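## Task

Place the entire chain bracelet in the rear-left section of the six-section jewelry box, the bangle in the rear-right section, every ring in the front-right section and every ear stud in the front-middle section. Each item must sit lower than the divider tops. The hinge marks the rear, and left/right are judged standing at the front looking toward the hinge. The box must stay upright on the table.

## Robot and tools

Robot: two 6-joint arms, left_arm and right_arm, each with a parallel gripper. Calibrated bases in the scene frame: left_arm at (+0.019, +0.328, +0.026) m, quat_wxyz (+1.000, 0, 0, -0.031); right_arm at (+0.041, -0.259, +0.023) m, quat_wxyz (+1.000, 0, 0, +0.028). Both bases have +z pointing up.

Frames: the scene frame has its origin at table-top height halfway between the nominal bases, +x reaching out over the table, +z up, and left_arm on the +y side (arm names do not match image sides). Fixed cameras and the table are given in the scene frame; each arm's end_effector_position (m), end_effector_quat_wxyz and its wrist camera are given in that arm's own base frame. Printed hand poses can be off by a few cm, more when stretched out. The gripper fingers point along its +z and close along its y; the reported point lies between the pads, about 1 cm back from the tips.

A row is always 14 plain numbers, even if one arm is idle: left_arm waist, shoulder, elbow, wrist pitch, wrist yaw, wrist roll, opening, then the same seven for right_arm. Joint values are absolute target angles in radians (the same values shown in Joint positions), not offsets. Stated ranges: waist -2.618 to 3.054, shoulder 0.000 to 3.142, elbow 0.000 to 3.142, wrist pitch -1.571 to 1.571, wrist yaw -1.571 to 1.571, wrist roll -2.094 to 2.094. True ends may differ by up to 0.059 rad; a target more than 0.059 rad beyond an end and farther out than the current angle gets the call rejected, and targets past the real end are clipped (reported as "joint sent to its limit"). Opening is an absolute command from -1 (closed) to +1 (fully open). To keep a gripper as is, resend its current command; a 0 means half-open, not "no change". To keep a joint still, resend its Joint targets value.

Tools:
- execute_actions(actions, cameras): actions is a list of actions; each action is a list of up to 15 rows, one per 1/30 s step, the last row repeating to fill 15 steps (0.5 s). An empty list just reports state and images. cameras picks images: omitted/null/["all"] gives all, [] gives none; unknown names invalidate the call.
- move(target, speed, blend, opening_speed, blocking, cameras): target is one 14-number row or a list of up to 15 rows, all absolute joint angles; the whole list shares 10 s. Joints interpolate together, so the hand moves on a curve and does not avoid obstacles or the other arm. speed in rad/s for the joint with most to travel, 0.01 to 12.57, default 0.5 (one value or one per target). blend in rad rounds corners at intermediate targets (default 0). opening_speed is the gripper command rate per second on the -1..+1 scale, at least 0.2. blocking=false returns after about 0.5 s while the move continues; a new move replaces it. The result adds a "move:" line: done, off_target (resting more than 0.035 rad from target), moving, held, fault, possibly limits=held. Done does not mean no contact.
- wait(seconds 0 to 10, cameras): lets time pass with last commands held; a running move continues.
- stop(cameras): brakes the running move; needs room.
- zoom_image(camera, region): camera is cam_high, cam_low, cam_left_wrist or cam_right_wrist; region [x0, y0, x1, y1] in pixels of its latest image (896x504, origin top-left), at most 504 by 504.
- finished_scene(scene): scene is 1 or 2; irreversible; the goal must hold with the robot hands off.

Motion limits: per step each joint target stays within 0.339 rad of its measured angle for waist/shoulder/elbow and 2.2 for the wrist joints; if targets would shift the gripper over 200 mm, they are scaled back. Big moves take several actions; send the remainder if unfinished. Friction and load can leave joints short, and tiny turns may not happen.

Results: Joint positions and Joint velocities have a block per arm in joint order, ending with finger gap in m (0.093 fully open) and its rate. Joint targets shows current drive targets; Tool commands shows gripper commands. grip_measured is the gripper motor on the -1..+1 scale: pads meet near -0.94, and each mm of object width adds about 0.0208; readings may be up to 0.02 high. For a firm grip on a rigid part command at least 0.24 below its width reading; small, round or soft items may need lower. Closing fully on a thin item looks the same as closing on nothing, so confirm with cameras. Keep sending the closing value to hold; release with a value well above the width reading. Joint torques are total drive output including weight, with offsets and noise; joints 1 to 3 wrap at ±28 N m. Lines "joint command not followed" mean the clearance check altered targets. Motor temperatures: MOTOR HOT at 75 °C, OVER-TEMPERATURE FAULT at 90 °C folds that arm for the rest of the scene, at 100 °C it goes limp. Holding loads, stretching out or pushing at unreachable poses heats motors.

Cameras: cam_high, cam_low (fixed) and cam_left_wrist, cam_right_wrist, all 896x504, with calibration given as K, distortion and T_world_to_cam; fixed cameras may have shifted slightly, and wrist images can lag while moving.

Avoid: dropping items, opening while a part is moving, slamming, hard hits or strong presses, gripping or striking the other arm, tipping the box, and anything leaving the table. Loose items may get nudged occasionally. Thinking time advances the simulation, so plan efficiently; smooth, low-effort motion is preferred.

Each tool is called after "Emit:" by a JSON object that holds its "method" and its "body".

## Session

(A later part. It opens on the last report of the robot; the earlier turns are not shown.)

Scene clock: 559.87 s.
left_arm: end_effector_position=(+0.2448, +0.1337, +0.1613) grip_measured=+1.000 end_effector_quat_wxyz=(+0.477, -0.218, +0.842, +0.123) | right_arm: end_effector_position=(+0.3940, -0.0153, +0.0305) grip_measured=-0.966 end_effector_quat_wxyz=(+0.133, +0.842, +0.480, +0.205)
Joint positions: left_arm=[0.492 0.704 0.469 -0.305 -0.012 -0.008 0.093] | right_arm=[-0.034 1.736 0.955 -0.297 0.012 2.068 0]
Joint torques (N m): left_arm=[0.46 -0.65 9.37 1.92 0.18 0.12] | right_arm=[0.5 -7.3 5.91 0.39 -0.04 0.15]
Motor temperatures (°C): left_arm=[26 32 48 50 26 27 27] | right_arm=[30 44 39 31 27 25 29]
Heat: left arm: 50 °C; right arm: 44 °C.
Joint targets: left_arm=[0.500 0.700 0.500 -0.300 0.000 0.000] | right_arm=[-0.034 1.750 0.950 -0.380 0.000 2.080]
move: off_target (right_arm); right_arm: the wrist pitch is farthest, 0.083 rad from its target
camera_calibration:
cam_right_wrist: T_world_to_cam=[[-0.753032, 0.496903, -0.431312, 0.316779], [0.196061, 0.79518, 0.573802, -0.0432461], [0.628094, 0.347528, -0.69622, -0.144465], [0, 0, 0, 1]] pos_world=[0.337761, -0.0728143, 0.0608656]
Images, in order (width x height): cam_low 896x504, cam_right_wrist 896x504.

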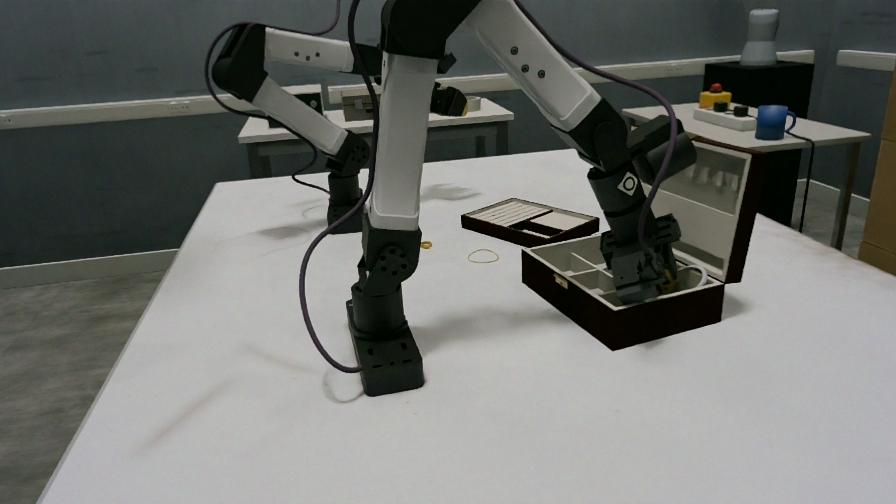

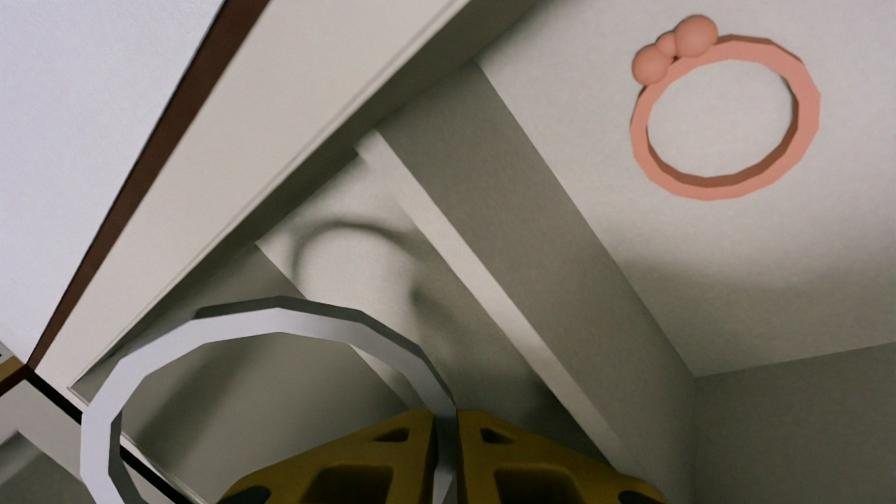

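Emit:
{"method": "move", "body": {"target": [[0.5,0.7,0.5,-0.3,0,0,1,-0.034,1.634,1.12,-0.60,0,2.08,-1],[0.5,0.7,0.5,-0.3,0,0,1,-0.13,1.6,1.25,-0.78,0,0.45,-1]], "speed": [0.25,0.7], "cameras": ["cam_right_wrist","cam_low"]}}

Emit:
{"method": "zoom_image", "body": {"camera": "cam_low", "region": [500, 150, 760, 350]}}

Scene clock: 580.83 s.
left_arm: end_effector_position=(+0.2448, +0.1337, +0.1613) grip_measured=+1.000 end_effector_quat_wxyz=(+0.477, -0.218, +0.842, +0.123) | right_arm: end_effector_position=(+0.3747, -0.0469, +0.1120) grip_measured=-0.966 end_effector_quat_wxyz=(+0.193, +0.283, +0.939, +0.033)
Joint positions: left_arm=[0.492 0.704 0.469 -0.305 -0.012 -0.008 0.093] | right_arm=[-0.124 1.63 1.225 -0.771 0 0.462 0]
Joint torques (N m): left_arm=[0.46 -0.64 9.39 1.92 0.18 0.12] | right_arm=[-0.02 -11.11 9.4 1.05 0.04 -0.09]
Heat: left arm: 50 °C; right arm: 45 °C.
Joint targets: left_arm=[0.500 0.700 0.500 -0.300 0.000 0.000] | right_arm=[-0.130 1.600 1.250 -0.780 0.000 0.450]
move: done
camera_calibration:
cam_right_wrist: T_world_to_cam=[[-0.510334, -0.841227, -0.178593, 0.17104], [-0.859854, 0.502634, 0.0894977, 0.375006], [0.0144789, 0.199238, -0.979844, 0.190027], [0, 0, 0, 1]] pos_world=[0.406987, -0.0824672, 0.183181]
Images, in order (width x height): cam_low 896x504, cam_right_wrist 896x504.

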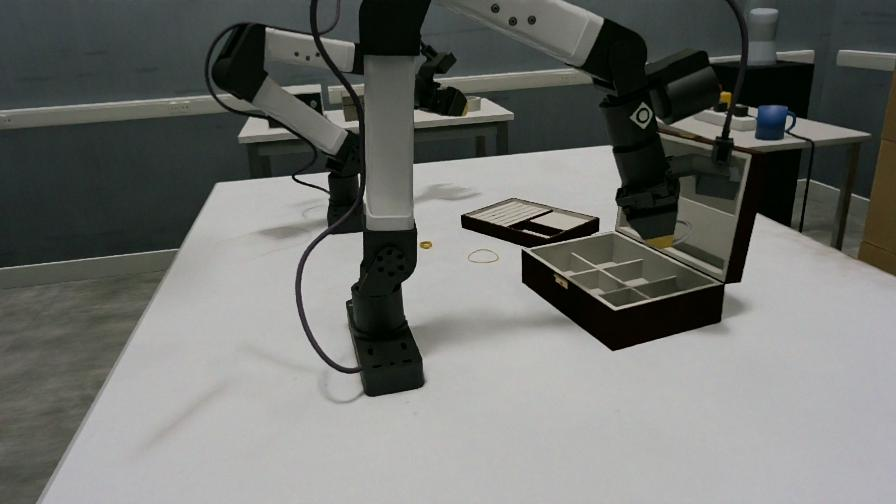

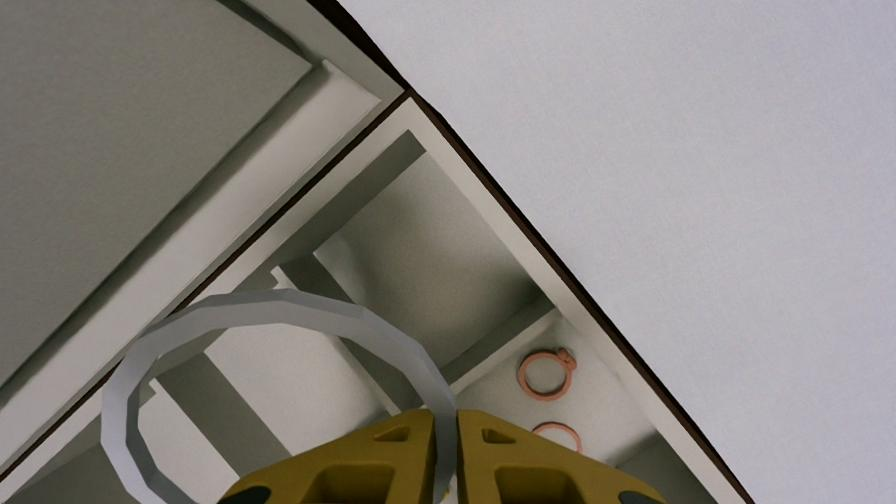

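Scaled by 1.938 from the camera's 896x504 image, which has a finer 1280x720 frame.

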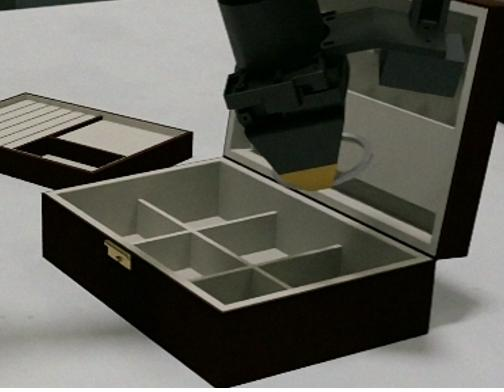

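Emit:
{"method": "move", "body": {"target": [[0.5,0.7,0.5,-0.3,0,0,1,-0.148,1.765,1.068,-0.5,0,0.45,-1]], "speed": 0.25, "cameras": ["cam_right_wrist","cam_low"]}}

Emit:
{"method": "zoom_image", "body": {"camera": "cam_low", "region": [500, 150, 760, 350]}}

Scene clock: 602.77 s.
left_arm: end_effector_position=(+0.2448, +0.1337, +0.1613) grip_measured=+1.000 end_effector_quat_wxyz=(+0.477, -0.218, +0.842, +0.123) | right_arm: end_effector_position=(+0.3756, -0.0533, +0.0406) grip_measured=-0.966 end_effector_quat_wxyz=(+0.172, +0.292, +0.940, +0.028)
Joint positions: left_arm=[0.492 0.704 0.469 -0.305 -0.012 -0.008 0.093] | right_arm=[-0.142 1.749 1.08 -0.551 -0.001 0.461 0]
Joint torques (N m): left_arm=[0.44 -0.65 9.39 1.92 0.18 0.12] | right_arm=[-0.08 -7.38 5.39 1.59 0.04 -0.07]
Heat: left arm: 51 °C; right arm: 46 °C.
Joint targets: left_arm=[0.500 0.700 0.500 -0.300 0.000 0.000] | right_arm=[-0.148 1.765 1.068 -0.500 0.000 0.450]
move: off_target (right_arm); right_arm: the wrist pitch is farthest, 0.051 rad from its target
camera_calibration:
cam_right_wrist: T_world_to_cam=[[-0.531151, -0.831739, -0.161522, 0.161078], [-0.846894, 0.515445, 0.130717, 0.37948], [-0.0254666, 0.206222, -0.978174, 0.136748], [0, 0, 0, 1]] pos_world=[0.410419, -0.089826, 0.110177]
Images, in order (width x height): cam_low 896x504, cam_right_wrist 896x504.

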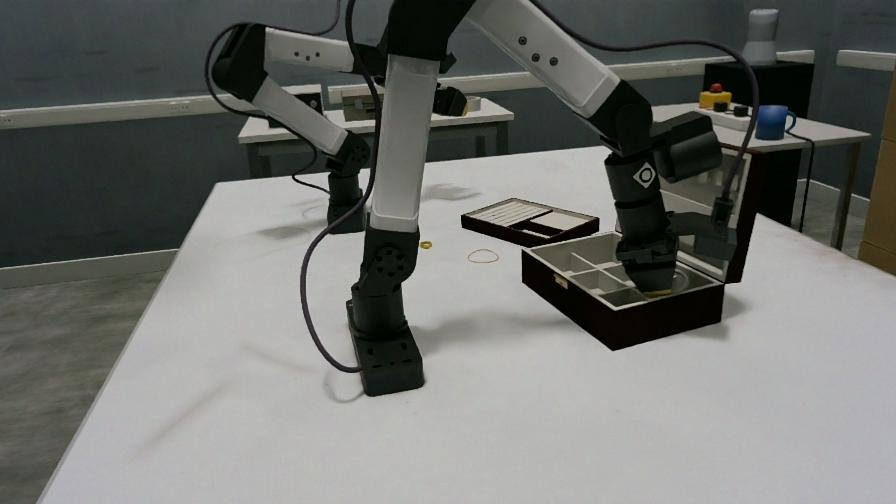

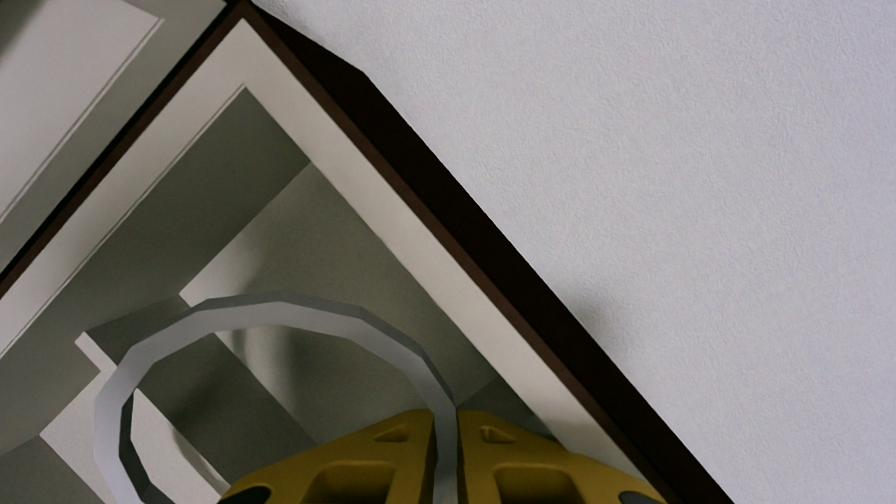

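Scaled by 1.938 from the camera's 896x504 image, which has a finer 1280x720 frame.

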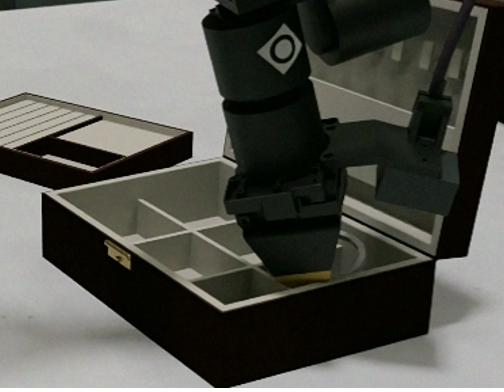

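Emit:
{"method": "move", "body": {"target": [[0.5,0.7,0.5,-0.3,0,0,1,-0.148,1.70,1.09,-0.45,0,0.45,-1]], "speed": 0.25, "cameras": ["cam_right_wrist"]}}

Scene clock: 613.00 s.
left_arm: end_effector_position=(+0.2448, +0.1337, +0.1613) grip_measured=+1.000 end_effector_quat_wxyz=(+0.477, -0.218, +0.842, +0.123) | right_arm: end_effector_position=(+0.3929, -0.0557, +0.0547) grip_measured=-0.966 end_effector_quat_wxyz=(+0.216, +0.289, +0.932, +0.036)
Joint positions: left_arm=[0.492 0.704 0.469 -0.305 -0.012 -0.008 0.093] | right_arm=[-0.142 1.729 1.08 -0.479 -0.001 0.461 0]
Joint torques (N m): left_arm=[0.46 -0.65 9.39 1.92 0.18 0.12] | right_arm=[-0.06 -11.71 7.68 1.51 0.07 -0.07]
Heat: left arm: 51 °C; right arm: 46 °C.
Joint targets: left_arm=[0.500 0.700 0.500 -0.300 0.000 0.000] | right_arm=[-0.148 1.700 1.090 -0.450 0.000 0.450]
move: done
camera_calibration:
cam_right_wrist: T_world_to_cam=[[-0.514719, -0.83407, -0.198472, 0.165886], [-0.854962, 0.516636, 0.0461253, 0.401454], [0.064066, 0.193428, -0.979021, 0.115621], [0, 0, 0, 1]] pos_world=[0.421205, -0.0914098, 0.127602]
Images, in order (width x height): cam_right_wrist 896x504.

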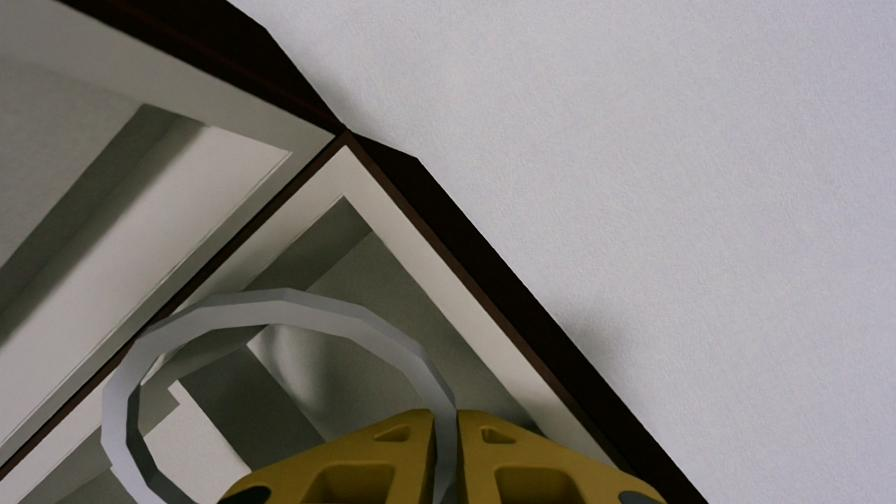

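Emit:
{"method": "move", "body": {"target": [[0.5,0.7,0.5,-0.3,0,0,1,-0.148,1.838,0.985,-0.32,0,0.45,-1]], "speed": 0.2, "cameras": ["cam_right_wrist","cam_low"]}}

Emit:
{"method": "zoom_image", "body": {"camera": "cam_low", "region": [500, 150, 760, 350]}}

Scene clock: 621.47 s.
left_arm: end_effector_position=(+0.2448, +0.1337, +0.1613) grip_measured=+1.000 end_effector_quat_wxyz=(+0.477, -0.218, +0.842, +0.123) | right_arm: end_effector_position=(+0.4036, -0.0529, +0.0400) grip_measured=-0.966 end_effector_quat_wxyz=(+0.242, +0.282, +0.927, +0.047)
Joint positions: left_arm=[0.492 0.704 0.469 -0.305 -0.012 -0.008 0.093] | right_arm=[-0.137 1.759 1.024 -0.339 -0.017 0.457 0]
Joint torques (N m): left_arm=[0.44 -0.65 9.39 1.92 0.18 0.12] | right_arm=[-0.44 -1.63 2.86 1.54 0.2 -0.05]
Heat: left arm: 51 °C; right arm: 48 °C.
Joint targets: left_arm=[0.500 0.700 0.500 -0.300 0.000 0.000] | right_arm=[-0.148 1.838 0.985 -0.320 0.000 0.450]
move: off_target (right_arm); right_arm: the shoulder is farthest, 0.079 rad from its target
camera_calibration:
cam_right_wrist: T_world_to_cam=[[-0.490221, -0.840707, -0.22999, 0.161836], [-0.863856, 0.503738, -0.0000683268, 0.41452], [0.115912, 0.198645, -0.973193, 0.0791272], [0, 0, 0, 1]] pos_world=[0.428249, -0.0884714, 0.114255]
Images, in order (width x height): cam_low 896x504, cam_right_wrist 896x504.

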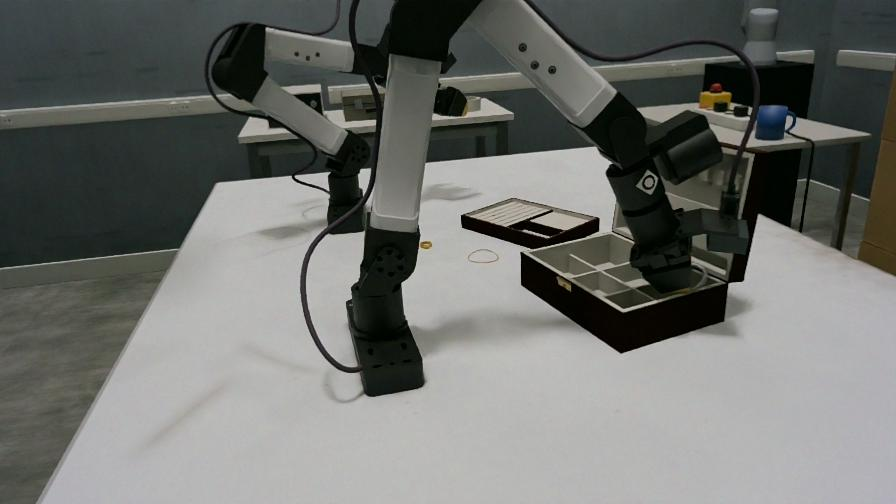

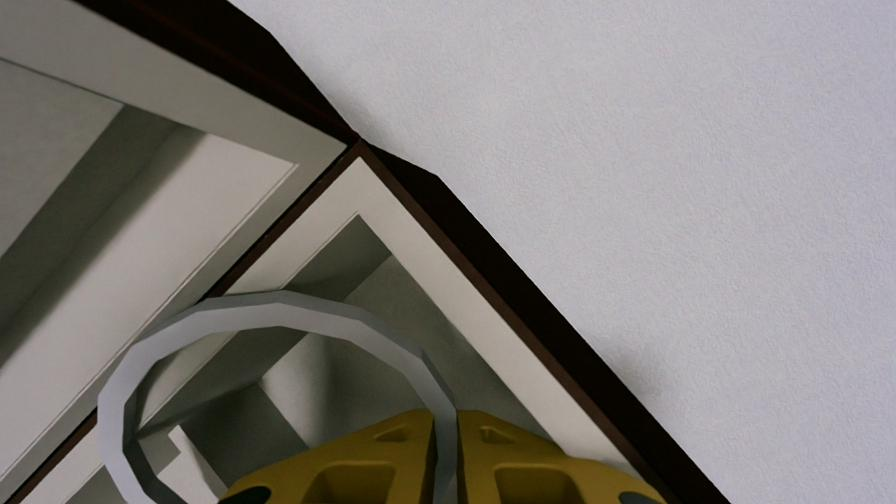

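Scaled by 1.938 from the camera's 896x504 image, which has a finer 1280x720 frame.

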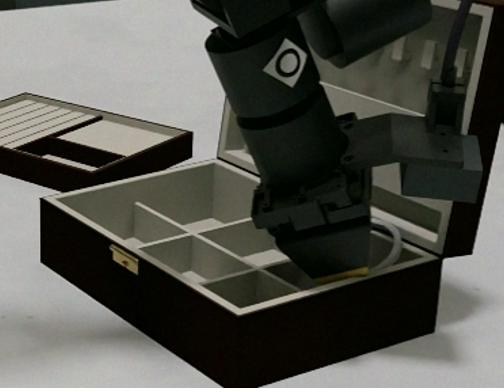

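Emit:
{"method": "move", "body": {"target": [[0.5,0.7,0.5,-0.3,0,0,1,-0.142,1.6,1.25,-0.8,0,0.45,-1],[0.5,0.7,0.5,-0.3,0,0,1,-0.148,1.7,1.2,-0.68,0,0.45,-1]], "speed": 0.25, "cameras": ["cam_right_wrist","cam_low"]}}

Emit:
{"method": "zoom_image", "body": {"camera": "cam_right_wrist", "region": [60, 50, 560, 500]}}

Scene clock: 636.20 s.
left_arm: end_effector_position=(+0.2448, +0.1337, +0.1613) grip_measured=+1.000 end_effector_quat_wxyz=(+0.477, -0.218, +0.842, +0.123) | right_arm: end_effector_position=(+0.3817, -0.0528, +0.0872) grip_measured=-0.966 end_effector_quat_wxyz=(+0.183, +0.289, +0.939, +0.034)
Joint positions: left_arm=[0.492 0.704 0.469 -0.305 -0.012 -0.008 0.093] | right_arm=[-0.142 1.694 1.203 -0.706 -0.01 0.457 0]
Joint torques (N m): left_arm=[0.44 -0.65 9.39 1.92 0.18 0.12] | right_arm=[-0.02 -8.28 6.57 1.37 0.14 -0.03]
Heat: left arm: 51 °C; right arm: 46 °C.
Joint targets: left_arm=[0.500 0.700 0.500 -0.300 0.000 0.000] | right_arm=[-0.148 1.700 1.200 -0.680 0.000 0.450]
move: done
camera_calibration:
cam_right_wrist: T_world_to_cam=[[-0.521257, -0.834842, -0.177005, 0.169594], [-0.853395, 0.509178, 0.111604, 0.382164], [-0.00304468, 0.20923, -0.977862, 0.173968], [0, 0, 0, 1]] pos_world=[0.415068, -0.0894042, 0.157485]
Images, in order (width x height): cam_low 896x504, cam_right_wrist 896x504.

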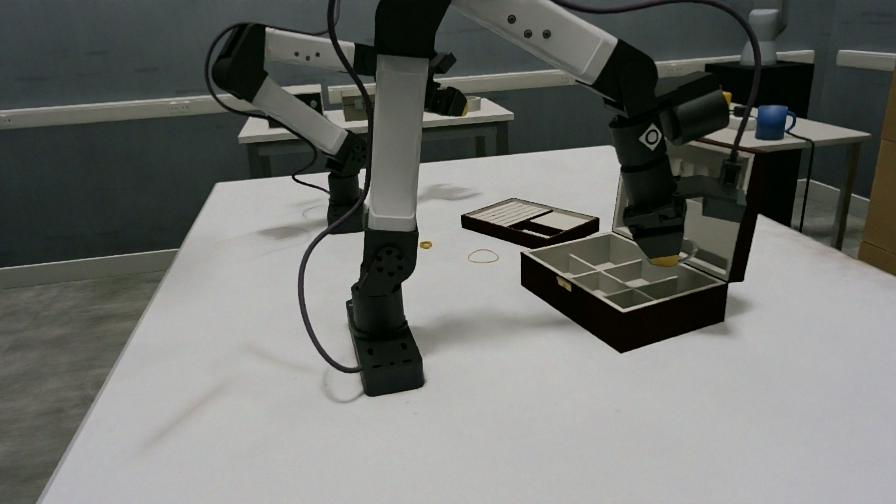

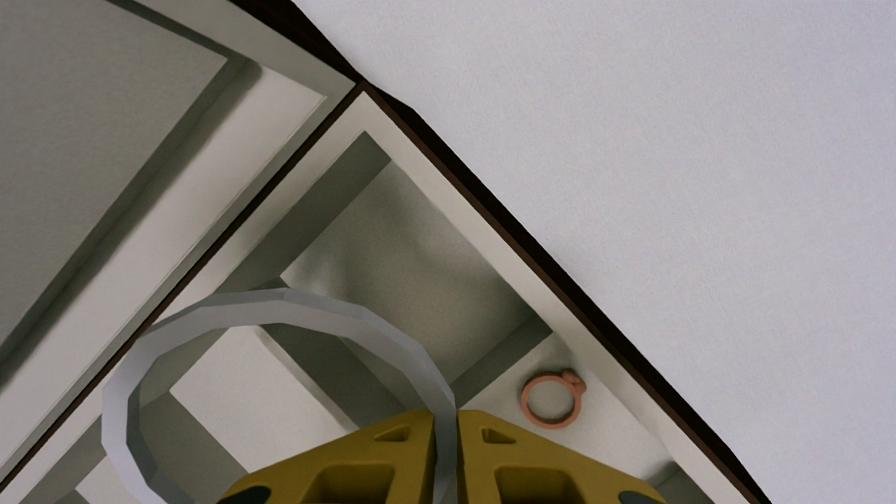

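Scaled by 1.008 from the camera's 896x504 image, which has a finer 1280x720 frame.

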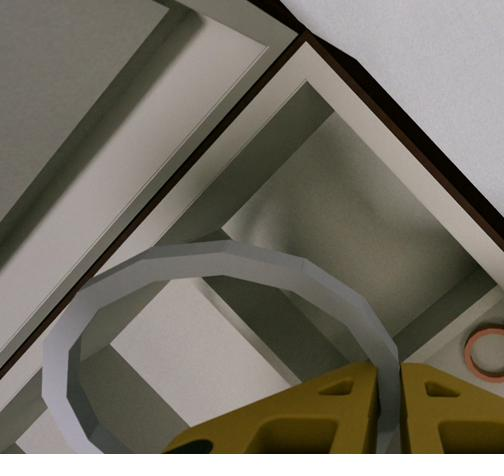

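Emit:
{"method": "move", "body": {"target": [[0.5,0.7,0.5,-0.3,0,0,1,-0.153,1.797,1.146,-0.565,0,0.45,-1]], "speed": 0.25, "cameras": ["cam_right_wrist"]}}

Scene clock: 650.43 s.
left_arm: end_effector_position=(+0.2448, +0.1337, +0.1613) grip_measured=+1.000 end_effector_quat_wxyz=(+0.477, -0.218, +0.842, +0.123) | right_arm: end_effector_position=(+0.3863, -0.0554, +0.0445) grip_measured=-0.966 end_effector_quat_wxyz=(+0.166, +0.292, +0.941, +0.031)
Joint positions: left_arm=[0.492 0.704 0.469 -0.305 -0.012 -0.008 0.093] | right_arm=[-0.147 1.79 1.15 -0.592 -0.01 0.457 0]
Joint torques (N m): left_arm=[0.46 -0.64 9.39 1.92 0.18 0.12] | right_arm=[-0.03 -8.69 6.16 1.33 0.14 -0.02]
Heat: left arm: 51 °C; right arm: 47 °C.
Joint targets: left_arm=[0.500 0.700 0.500 -0.300 0.000 0.000] | right_arm=[-0.153 1.797 1.146 -0.565 0.000 0.450]
move: done
camera_calibration:
cam_right_wrist: T_world_to_cam=[[-0.531143, -0.831431, -0.163123, 0.165728], [-0.846535, 0.512665, 0.143362, 0.388351], [-0.0355681, 0.214235, -0.976134, 0.145497], [0, 0, 0, 1]] pos_world=[0.421953, -0.0924728, 0.113384]
Images, in order (width x height): cam_right_wrist 896x504.

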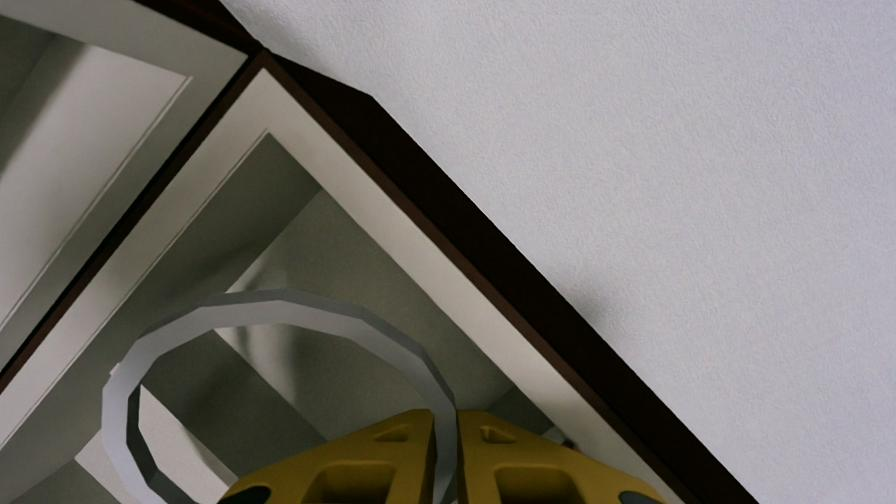

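Emit:
{"method": "move", "body": {"target": [[0.5,0.7,0.5,-0.3,0,0,1,-0.154,1.833,1.103,-0.49,0,0.45,-1]], "speed": 0.2, "cameras": ["cam_right_wrist","cam_low"]}}

Emit:
{"method": "zoom_image", "body": {"camera": "cam_low", "region": [500, 150, 760, 350]}}

Scene clock: 659.40 s.
left_arm: end_effector_position=(+0.2448, +0.1337, +0.1613) grip_measured=+1.000 end_effector_quat_wxyz=(+0.477, -0.218, +0.842, +0.123) | right_arm: end_effector_position=(+0.3878, -0.0556, +0.0387) grip_measured=-0.966 end_effector_quat_wxyz=(+0.171, +0.292, +0.940, +0.032)
Joint positions: left_arm=[0.492 0.704 0.469 -0.305 -0.012 -0.008 0.093] | right_arm=[-0.147 1.796 1.129 -0.553 -0.01 0.457 0]
Joint torques (N m): left_arm=[0.44 -0.65 9.4 1.92 0.18 0.12] | right_arm=[-0.13 -5.94 4.1 1.73 0.13 -0.02]
Heat: left arm: 51 °C; right arm: 48 °C.
Joint targets: left_arm=[0.500 0.700 0.500 -0.300 0.000 0.000] | right_arm=[-0.154 1.833 1.103 -0.490 0.000 0.450]
move: off_target (right_arm); right_arm: the wrist pitch is farthest, 0.063 rad from its target
camera_calibration:
cam_right_wrist: T_world_to_cam=[[-0.529314, -0.831697, -0.167648, 0.16482], [-0.84807, 0.512939, 0.13293, 0.391538], [-0.024564, 0.212539, -0.976844, 0.13564], [0, 0, 0, 1]] pos_world=[0.422625, -0.0925839, 0.108083]
Images, in order (width x height): cam_low 896x504, cam_right_wrist 896x504.

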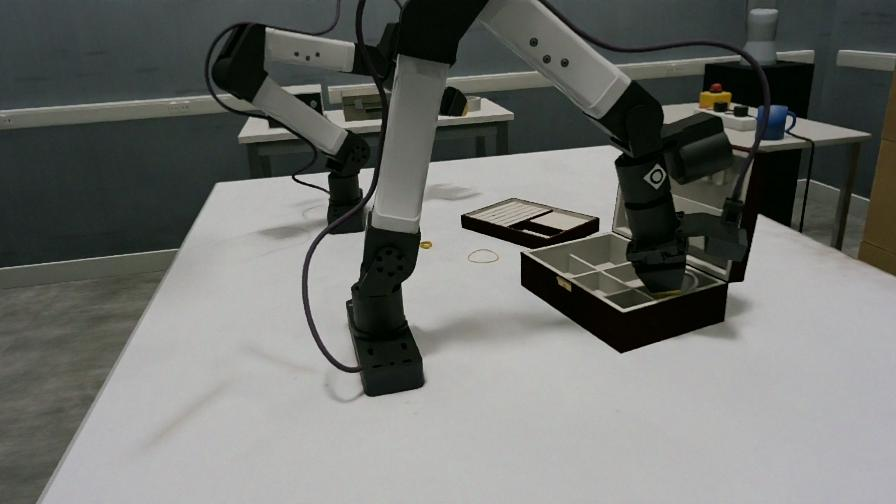

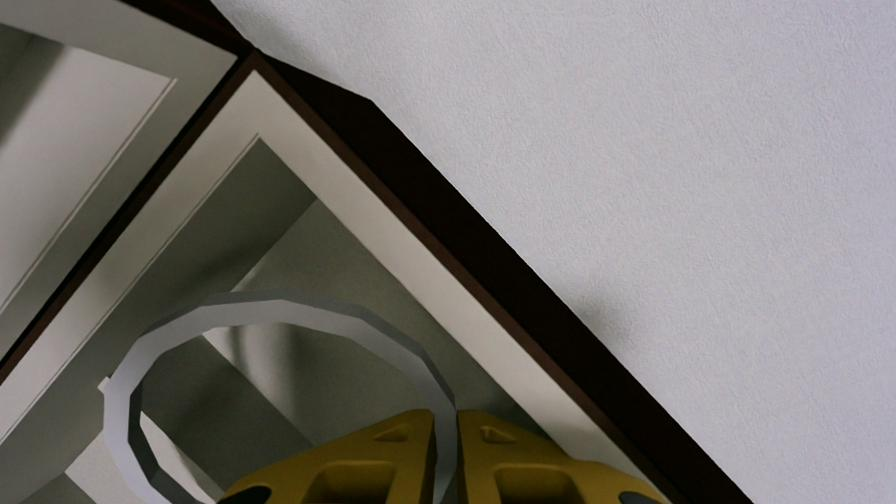

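Scaled by 1.938 from the camera's 896x504 image, which has a finer 1280x720 frame.

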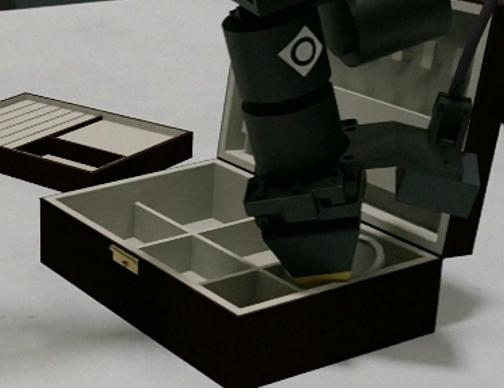

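Emit:
{"method": "move", "body": {"target": [[0.5,0.7,0.5,-0.3,0,0,1,-0.153,1.75,1.17,-0.6,0,0.45,-1],[0.5,0.7,0.5,-0.3,0,0,1,-0.167,1.75,1.17,-0.6,0,0.43,-1],[0.5,0.7,0.5,-0.3,0,0,1,-0.167,1.82,1.13,-0.51,0,0.43,-1]], "speed": 0.2, "cameras": ["cam_right_wrist"]}}

Scene clock: 688.33 s.
left_arm: end_effector_position=(+0.2448, +0.1337, +0.1613) grip_measured=+1.000 end_effector_quat_wxyz=(+0.477, -0.218, +0.842, +0.123) | right_arm: end_effector_position=(+0.3885, -0.0615, +0.0457) grip_measured=-0.966 end_effector_quat_wxyz=(+0.175, +0.292, +0.940, +0.030)
Joint positions: left_arm=[0.492 0.704 0.469 -0.305 -0.012 -0.008 0.093] | right_arm=[-0.162 1.787 1.145 -0.573 -0.011 0.443 0]
Joint torques (N m): left_arm=[0.47 -0.65 9.39 1.92 0.18 0.12] | right_arm=[0.01 -6.23 5.16 1.73 0.15 -0.09]
Heat: left arm: 51 °C; right arm: 45 °C.
Joint targets: left_arm=[0.500 0.700 0.500 -0.300 0.000 0.000] | right_arm=[-0.167 1.820 1.130 -0.510 0.000 0.430]
move: off_target (right_arm); right_arm: the wrist pitch is farthest, 0.063 rad from its target
camera_calibration:
cam_right_wrist: T_world_to_cam=[[-0.529356, -0.831858, -0.16672, 0.161464], [-0.848193, 0.514561, 0.125685, 0.394654], [-0.0187643, 0.207943, -0.977961, 0.141173], [0, 0, 0, 1]] pos_world=[0.422863, -0.0981145, 0.115379]
Images, in order (width x height): cam_right_wrist 896x504.

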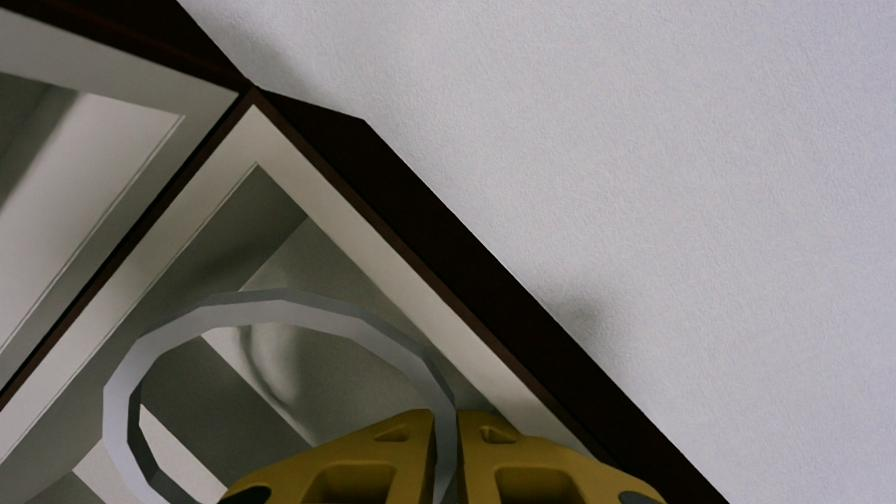

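Emit:
{"method": "move", "body": {"target": [[0.5,0.7,0.5,-0.3,0,0,1,-0.167,1.85,1.09,-0.47,0,0.43,-1]], "speed": 0.2, "cameras": ["cam_right_wrist","cam_low"]}}

Emit:
{"method": "zoom_image", "body": {"camera": "cam_low", "region": [580, 180, 760, 340]}}

Scene clock: 697.83 s.
left_arm: end_effector_position=(+0.2448, +0.1337, +0.1613) grip_measured=+1.000 end_effector_quat_wxyz=(+0.477, -0.218, +0.842, +0.123) | right_arm: end_effector_position=(+0.3901, -0.0589, +0.0419) grip_measured=-0.966 end_effector_quat_wxyz=(+0.182, +0.289, +0.939, +0.036)
Joint positions: left_arm=[0.492 0.704 0.469 -0.305 -0.012 -0.008 0.093] | right_arm=[-0.158 1.787 1.123 -0.535 -0.02 0.443 0]
Joint torques (N m): left_arm=[0.46 -0.65 9.39 1.92 0.19 0.12] | right_arm=[-0.27 -3.34 3.45 1.79 0.24 -0.09]
Heat: left arm: 51 °C; right arm: 45 °C.
Joint targets: left_arm=[0.500 0.700 0.500 -0.300 0.000 0.000] | right_arm=[-0.167 1.850 1.090 -0.470 0.000 0.430]
move: off_target (right_arm); right_arm: the wrist pitch is farthest, 0.065 rad from its target
camera_calibration:
cam_right_wrist: T_world_to_cam=[[-0.521115, -0.834275, -0.180066, 0.160986], [-0.853476, 0.508355, 0.114689, 0.397344], [-0.00414472, 0.213448, -0.976946, 0.131606], [0, 0, 0, 1]] pos_world=[0.423561, -0.0957765, 0.111989]
Images, in order (width x height): cam_low 896x504, cam_right_wrist 896x504.

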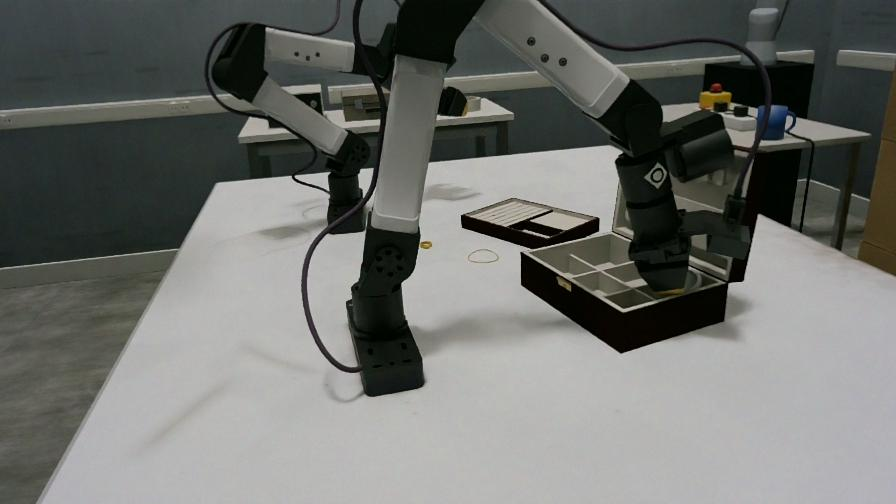

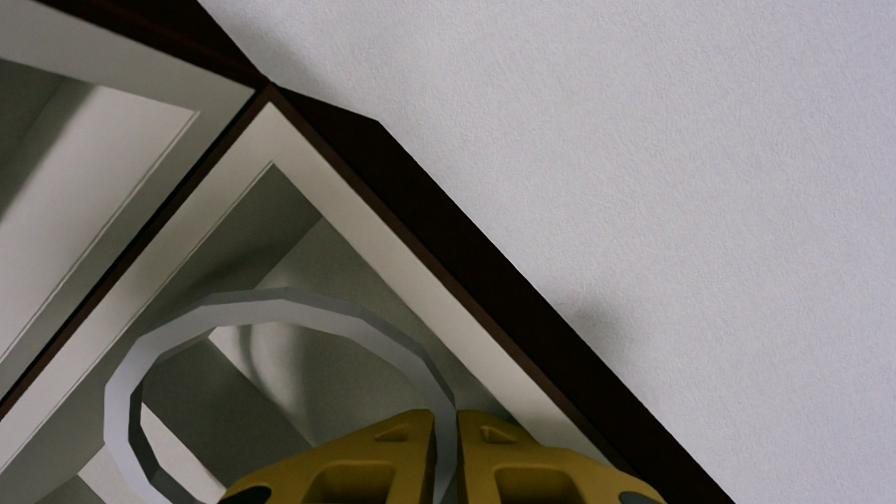

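Scaled by 2.800 from the camera's 896x504 image, which has a finer 1280x720 frame.

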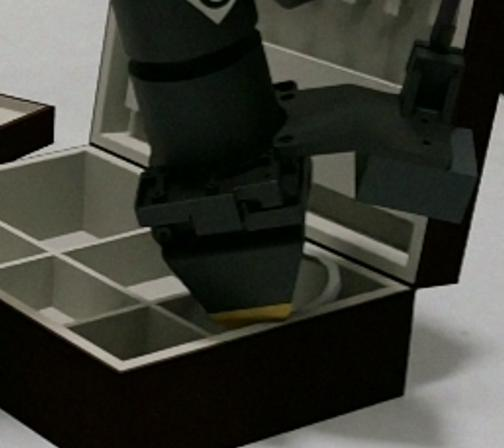

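Emit:
{"method": "move", "body": {"target": [[0.5,0.7,0.5,-0.3,0,0,1,-0.163,1.81,1.11,-0.52,0,0.43,-1],[0.5,0.7,0.5,-0.3,0,0,1,-0.163,1.81,1.11,-0.52,0,0.43,-0.7]], "speed": 0.2, "opening_speed": 0.3, "cameras": ["cam_right_wrist","cam_low"]}}

Emit:
{"method": "zoom_image", "body": {"camera": "cam_low", "region": [580, 180, 760, 340]}}

Scene clock: 706.93 s.
left_arm: end_effector_position=(+0.2448, +0.1337, +0.1613) grip_measured=+1.000 end_effector_quat_wxyz=(+0.477, -0.218, +0.842, +0.123) | right_arm: end_effector_position=(+0.3909, -0.0558, +0.0431) grip_measured=-0.703 end_effector_quat_wxyz=(+0.183, +0.285, +0.940, +0.040)
Joint positions: left_arm=[0.492 0.704 0.469 -0.305 -0.012 -0.008 0.093] | right_arm=[-0.154 1.783 1.122 -0.534 -0.028 0.441 0.011]
Joint torques (N m): left_arm=[0.46 -0.65 9.39 1.92 0.18 0.12] | right_arm=[-0.32 -6.82 5.38 1.26 0.31 -0.07]
Heat: left arm: 51 °C; right arm: 44 °C.
Joint targets: left_arm=[0.500 0.700 0.500 -0.300 0.000 0.000] | right_arm=[-0.163 1.810 1.110 -0.520 0.000 0.430]
move: done
camera_calibration:
cam_right_wrist: T_world_to_cam=[[-0.512889, -0.837748, -0.187412, 0.161083], [-0.858454, 0.500154, 0.113591, 0.397899], [-0.00142619, 0.219144, -0.975691, 0.131297], [0, 0, 0, 1]] pos_world=[0.424382, -0.0928365, 0.113096]
Images, in order (width x height): cam_low 896x504, cam_right_wrist 896x504.

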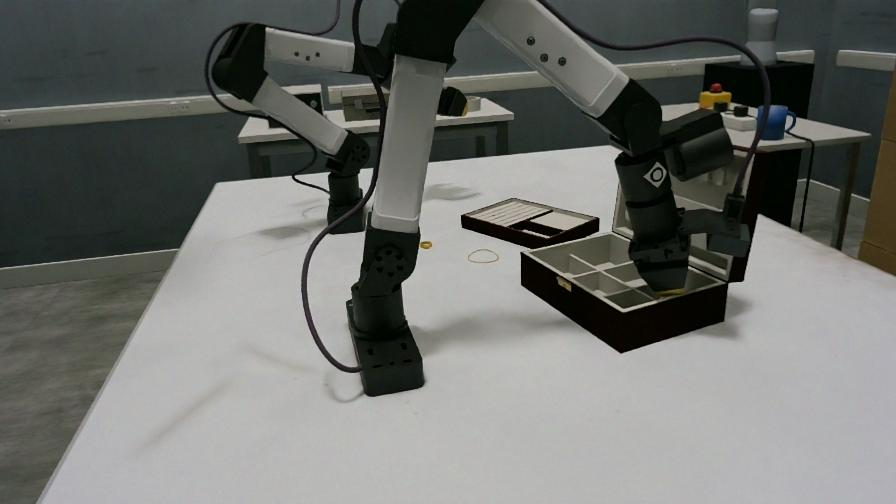

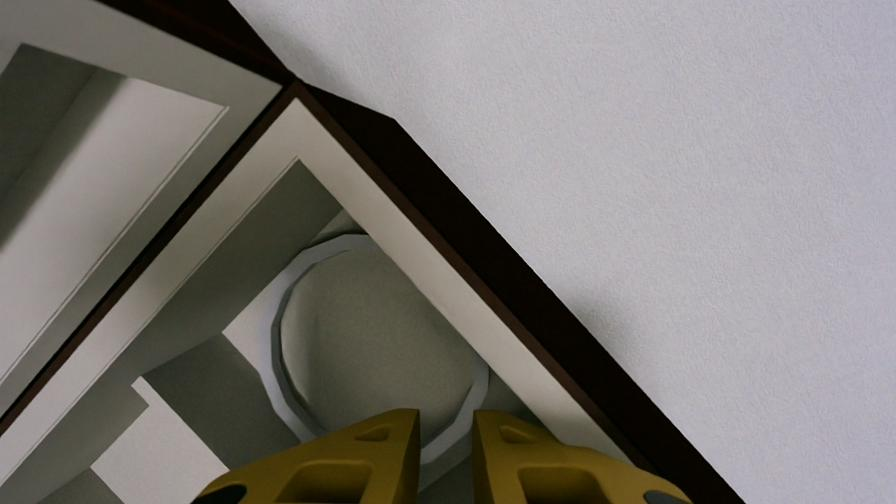

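Scaled by 2.800 from the camera's 896x504 image, which has a finer 1280x720 frame.

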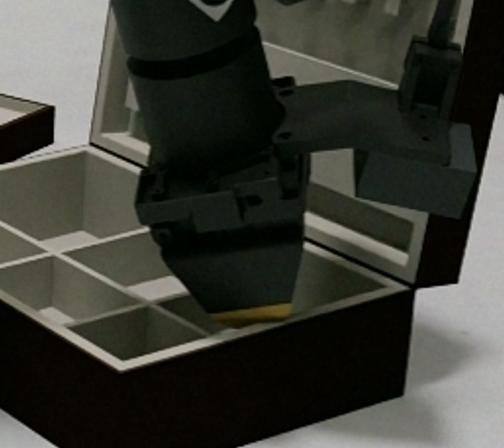

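Emit:
{"method": "move", "body": {"target": [[0.5,0.7,0.5,-0.3,0,0,1,-0.155,1.63,1.25,-0.75,0,0.44,-0.7],[0.5,0.7,0.5,-0.3,0,0,1,0.2,1.6,1.63,-1.42,0,0,-0.7],[0.5,0.7,0.5,-0.3,0,0,1,1.0,1.795,1.636,-1.412,0,0,-0.3]], "speed": [0.3,0.8,1.0], "blend": [0.05,0.2,0], "cameras": ["cam_right_wrist","cam_high"]}}

Emit:
{"method": "zoom_image", "body": {"camera": "cam_high", "region": [390, 110, 640, 300]}}

Scene clock: 718.00 s.
left_arm: end_effector_position=(+0.2448, +0.1337, +0.1613) grip_measured=+1.000 end_effector_quat_wxyz=(+0.477, -0.218, +0.842, +0.123) | right_arm: end_effector_position=(+0.1755, +0.2778, +0.1460) grip_measured=-0.302 end_effector_quat_wxyz=(+0.000, -0.477, +0.879, +0.002)
Joint positions: left_arm=[0.492 0.704 0.469 -0.305 -0.012 -0.008 0.093] | right_arm=[1.005 1.787 1.614 -1.396 -0.005 0.012 0.031]
Joint torques (N m): left_arm=[0.46 -0.65 9.39 1.92 0.18 0.12] | right_arm=[0.05 -8.4 8.5 0.2 0.07 -0.07]
Heat: left arm: 51 °C; right arm: 44 °C.
Joint targets: left_arm=[0.500 0.700 0.500 -0.300 0.000 0.000] | right_arm=[1.000 1.795 1.636 -1.412 0.000 0.000]
move: done
camera_calibration:
cam_right_wrist: T_world_to_cam=[[0.84156, -0.539959, -0.0148588, 0.00378811], [-0.481319, -0.762084, 0.433081, 0.272286], [-0.24517, -0.357312, -0.901233, 0.350334], [0, 0, 0, 1]] pos_world=[0.21376, 0.334729, 0.197867]
Images, in order (width x height): cam_high 896x504, cam_right_wrist 896x504.

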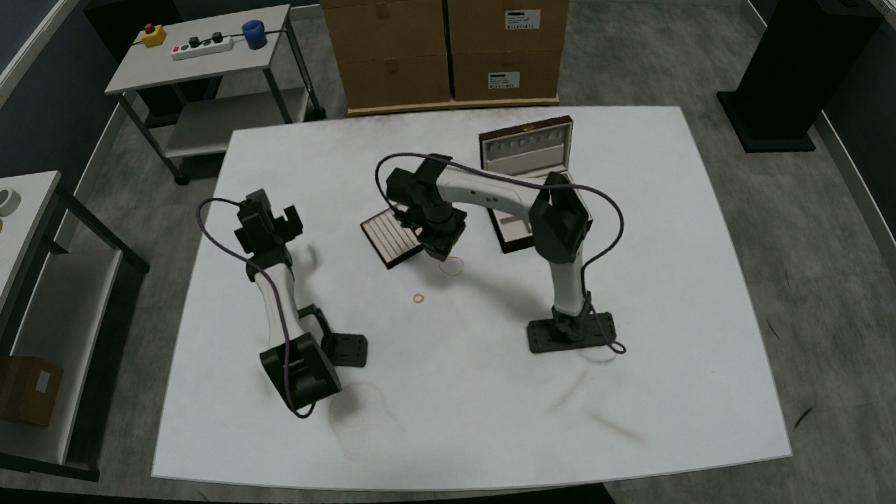

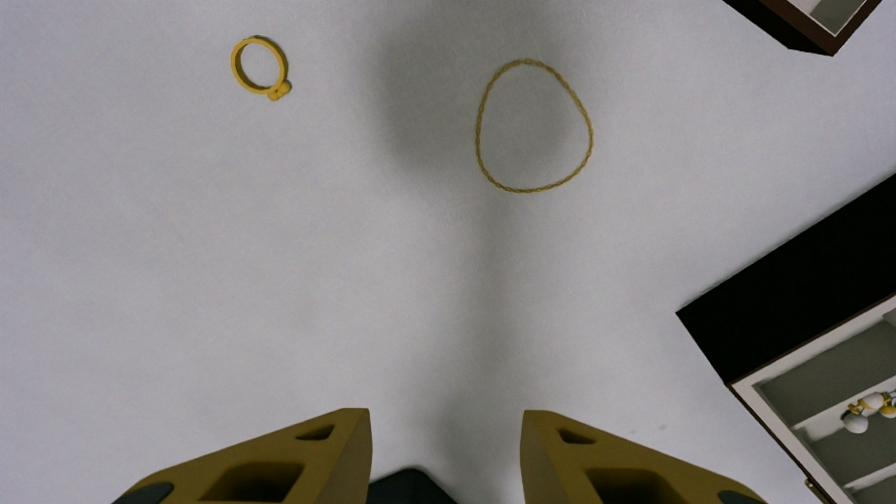

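Scaled by 2.016 from the camera's 896x504 image, which has a finer 1280x720 frame.

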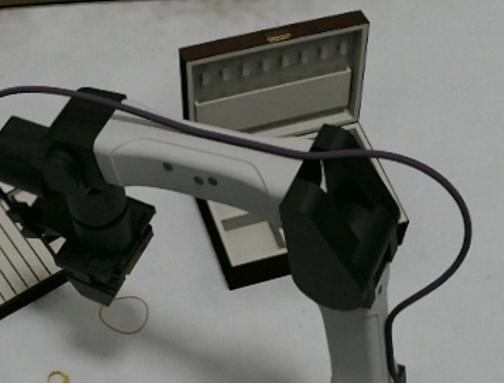

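Emit:
{"method": "move", "body": {"target": [[0.5,0.7,0.5,-0.3,0,0,1,1.227,2.09,1.61,-1.08,0,-0.35,0],[0.5,0.7,0.5,-0.3,0,0,1,1.227,2.165,1.468,-0.87,0,-0.35,0]], "speed": [0.8,0.3], "cameras": ["cam_right_wrist"]}}

Scene clock: 740.27 s.
left_arm: end_effector_position=(+0.2448, +0.1337, +0.1613) grip_measured=+1.000 end_effector_quat_wxyz=(+0.477, -0.218, +0.842, +0.123) | right_arm: end_effector_position=(+0.1298, +0.3691, -0.0014) grip_measured=-0.002 end_effector_quat_wxyz=(+0.004, +0.707, -0.707, +0.002)
Joint positions: left_arm=[0.492 0.704 0.469 -0.305 -0.012 -0.008 0.093] | right_arm=[1.233 2.131 1.499 -0.948 0 -0.337 0.045]
Joint torques (N m): left_arm=[0.44 -0.65 9.37 1.92 0.18 0.12] | right_arm=[-0.02 -8.7 2.97 1.14 0 -0.08]
Heat: left arm: 51 °C; right arm: 45 °C.
Joint targets: left_arm=[0.500 0.700 0.500 -0.300 0.000 0.000] | right_arm=[1.227 2.165 1.468 -0.870 0.000 -0.350]
move: off_target (right_arm); right_arm: the wrist pitch is farthest, 0.078 rad from its target
camera_calibration:
cam_right_wrist: T_world_to_cam=[[0.999902, 0.00537124, -0.0129511, -0.132495], [0.0105467, -0.896784, 0.442343, 0.3695], [-0.00923839, -0.442437, -0.896752, 0.239703], [0, 0, 0, 1]] pos_world=[0.1308, 0.438126, 0.0497923]
Images, in order (width x height): cam_right_wrist 896x504.

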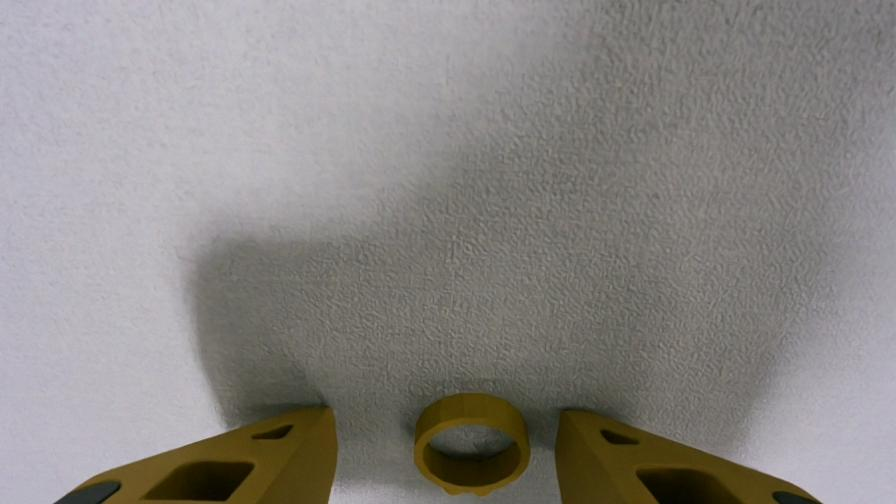

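Emit:
{"method": "move", "body": {"target": [[0.5,0.7,0.5,-0.3,0,0,1,1.227,2.192,1.458,-0.85,0,-0.35,0],[0.5,0.7,0.5,-0.3,0,0,1,1.227,2.192,1.458,-0.85,0,-0.35,-0.75]], "speed": 0.2, "opening_speed": 0.5, "cameras": ["cam_right_wrist"]}}

Scene clock: 753.33 s.
left_arm: end_effector_position=(+0.2448, +0.1337, +0.1613) grip_measured=+1.000 end_effector_quat_wxyz=(+0.477, -0.218, +0.842, +0.123) | right_arm: end_effector_position=(+0.1321, +0.3708, -0.0018) grip_measured=-0.634 end_effector_quat_wxyz=(-0.003, +0.707, -0.707, +0.003)
Joint positions: left_arm=[0.492 0.704 0.469 -0.305 -0.012 -0.008 0.093] | right_arm=[1.232 2.13 1.497 -0.935 0.008 -0.339 0.015]
Joint torques (N m): left_arm=[0.46 -0.65 9.39 1.92 0.18 0.12] | right_arm=[0.05 -6.11 2.28 1.24 -0.07 -0.06]
Heat: left arm: 52 °C; right arm: 45 °C.
Joint targets: left_arm=[0.500 0.700 0.500 -0.300 0.000 0.000] | right_arm=[1.227 2.192 1.458 -0.850 0.000 -0.350]
move: off_target (right_arm); target 2's new numbers were sent with right_arm's wrist pitch 0.095 rad from that target; right_arm: the wrist pitch is farthest, 0.085 rad from its target
camera_calibration:
cam_right_wrist: T_world_to_cam=[[0.999974, 0.00704314, -0.00166562, -0.13538], [0.00706565, -0.900197, 0.435426, 0.37296], [0.00156738, -0.435427, -0.900223, 0.236049], [0, 0, 0, 1]] pos_world=[0.132371, 0.439473, 0.0498747]
Images, in order (width x height): cam_right_wrist 896x504.

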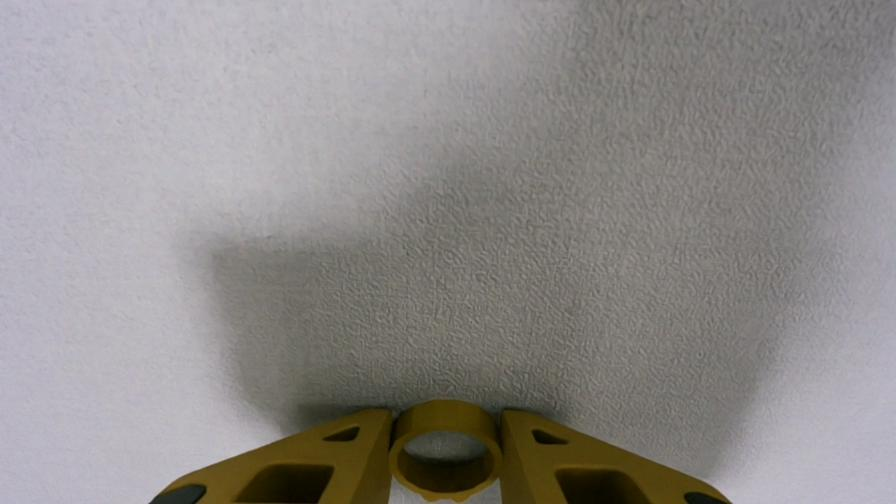

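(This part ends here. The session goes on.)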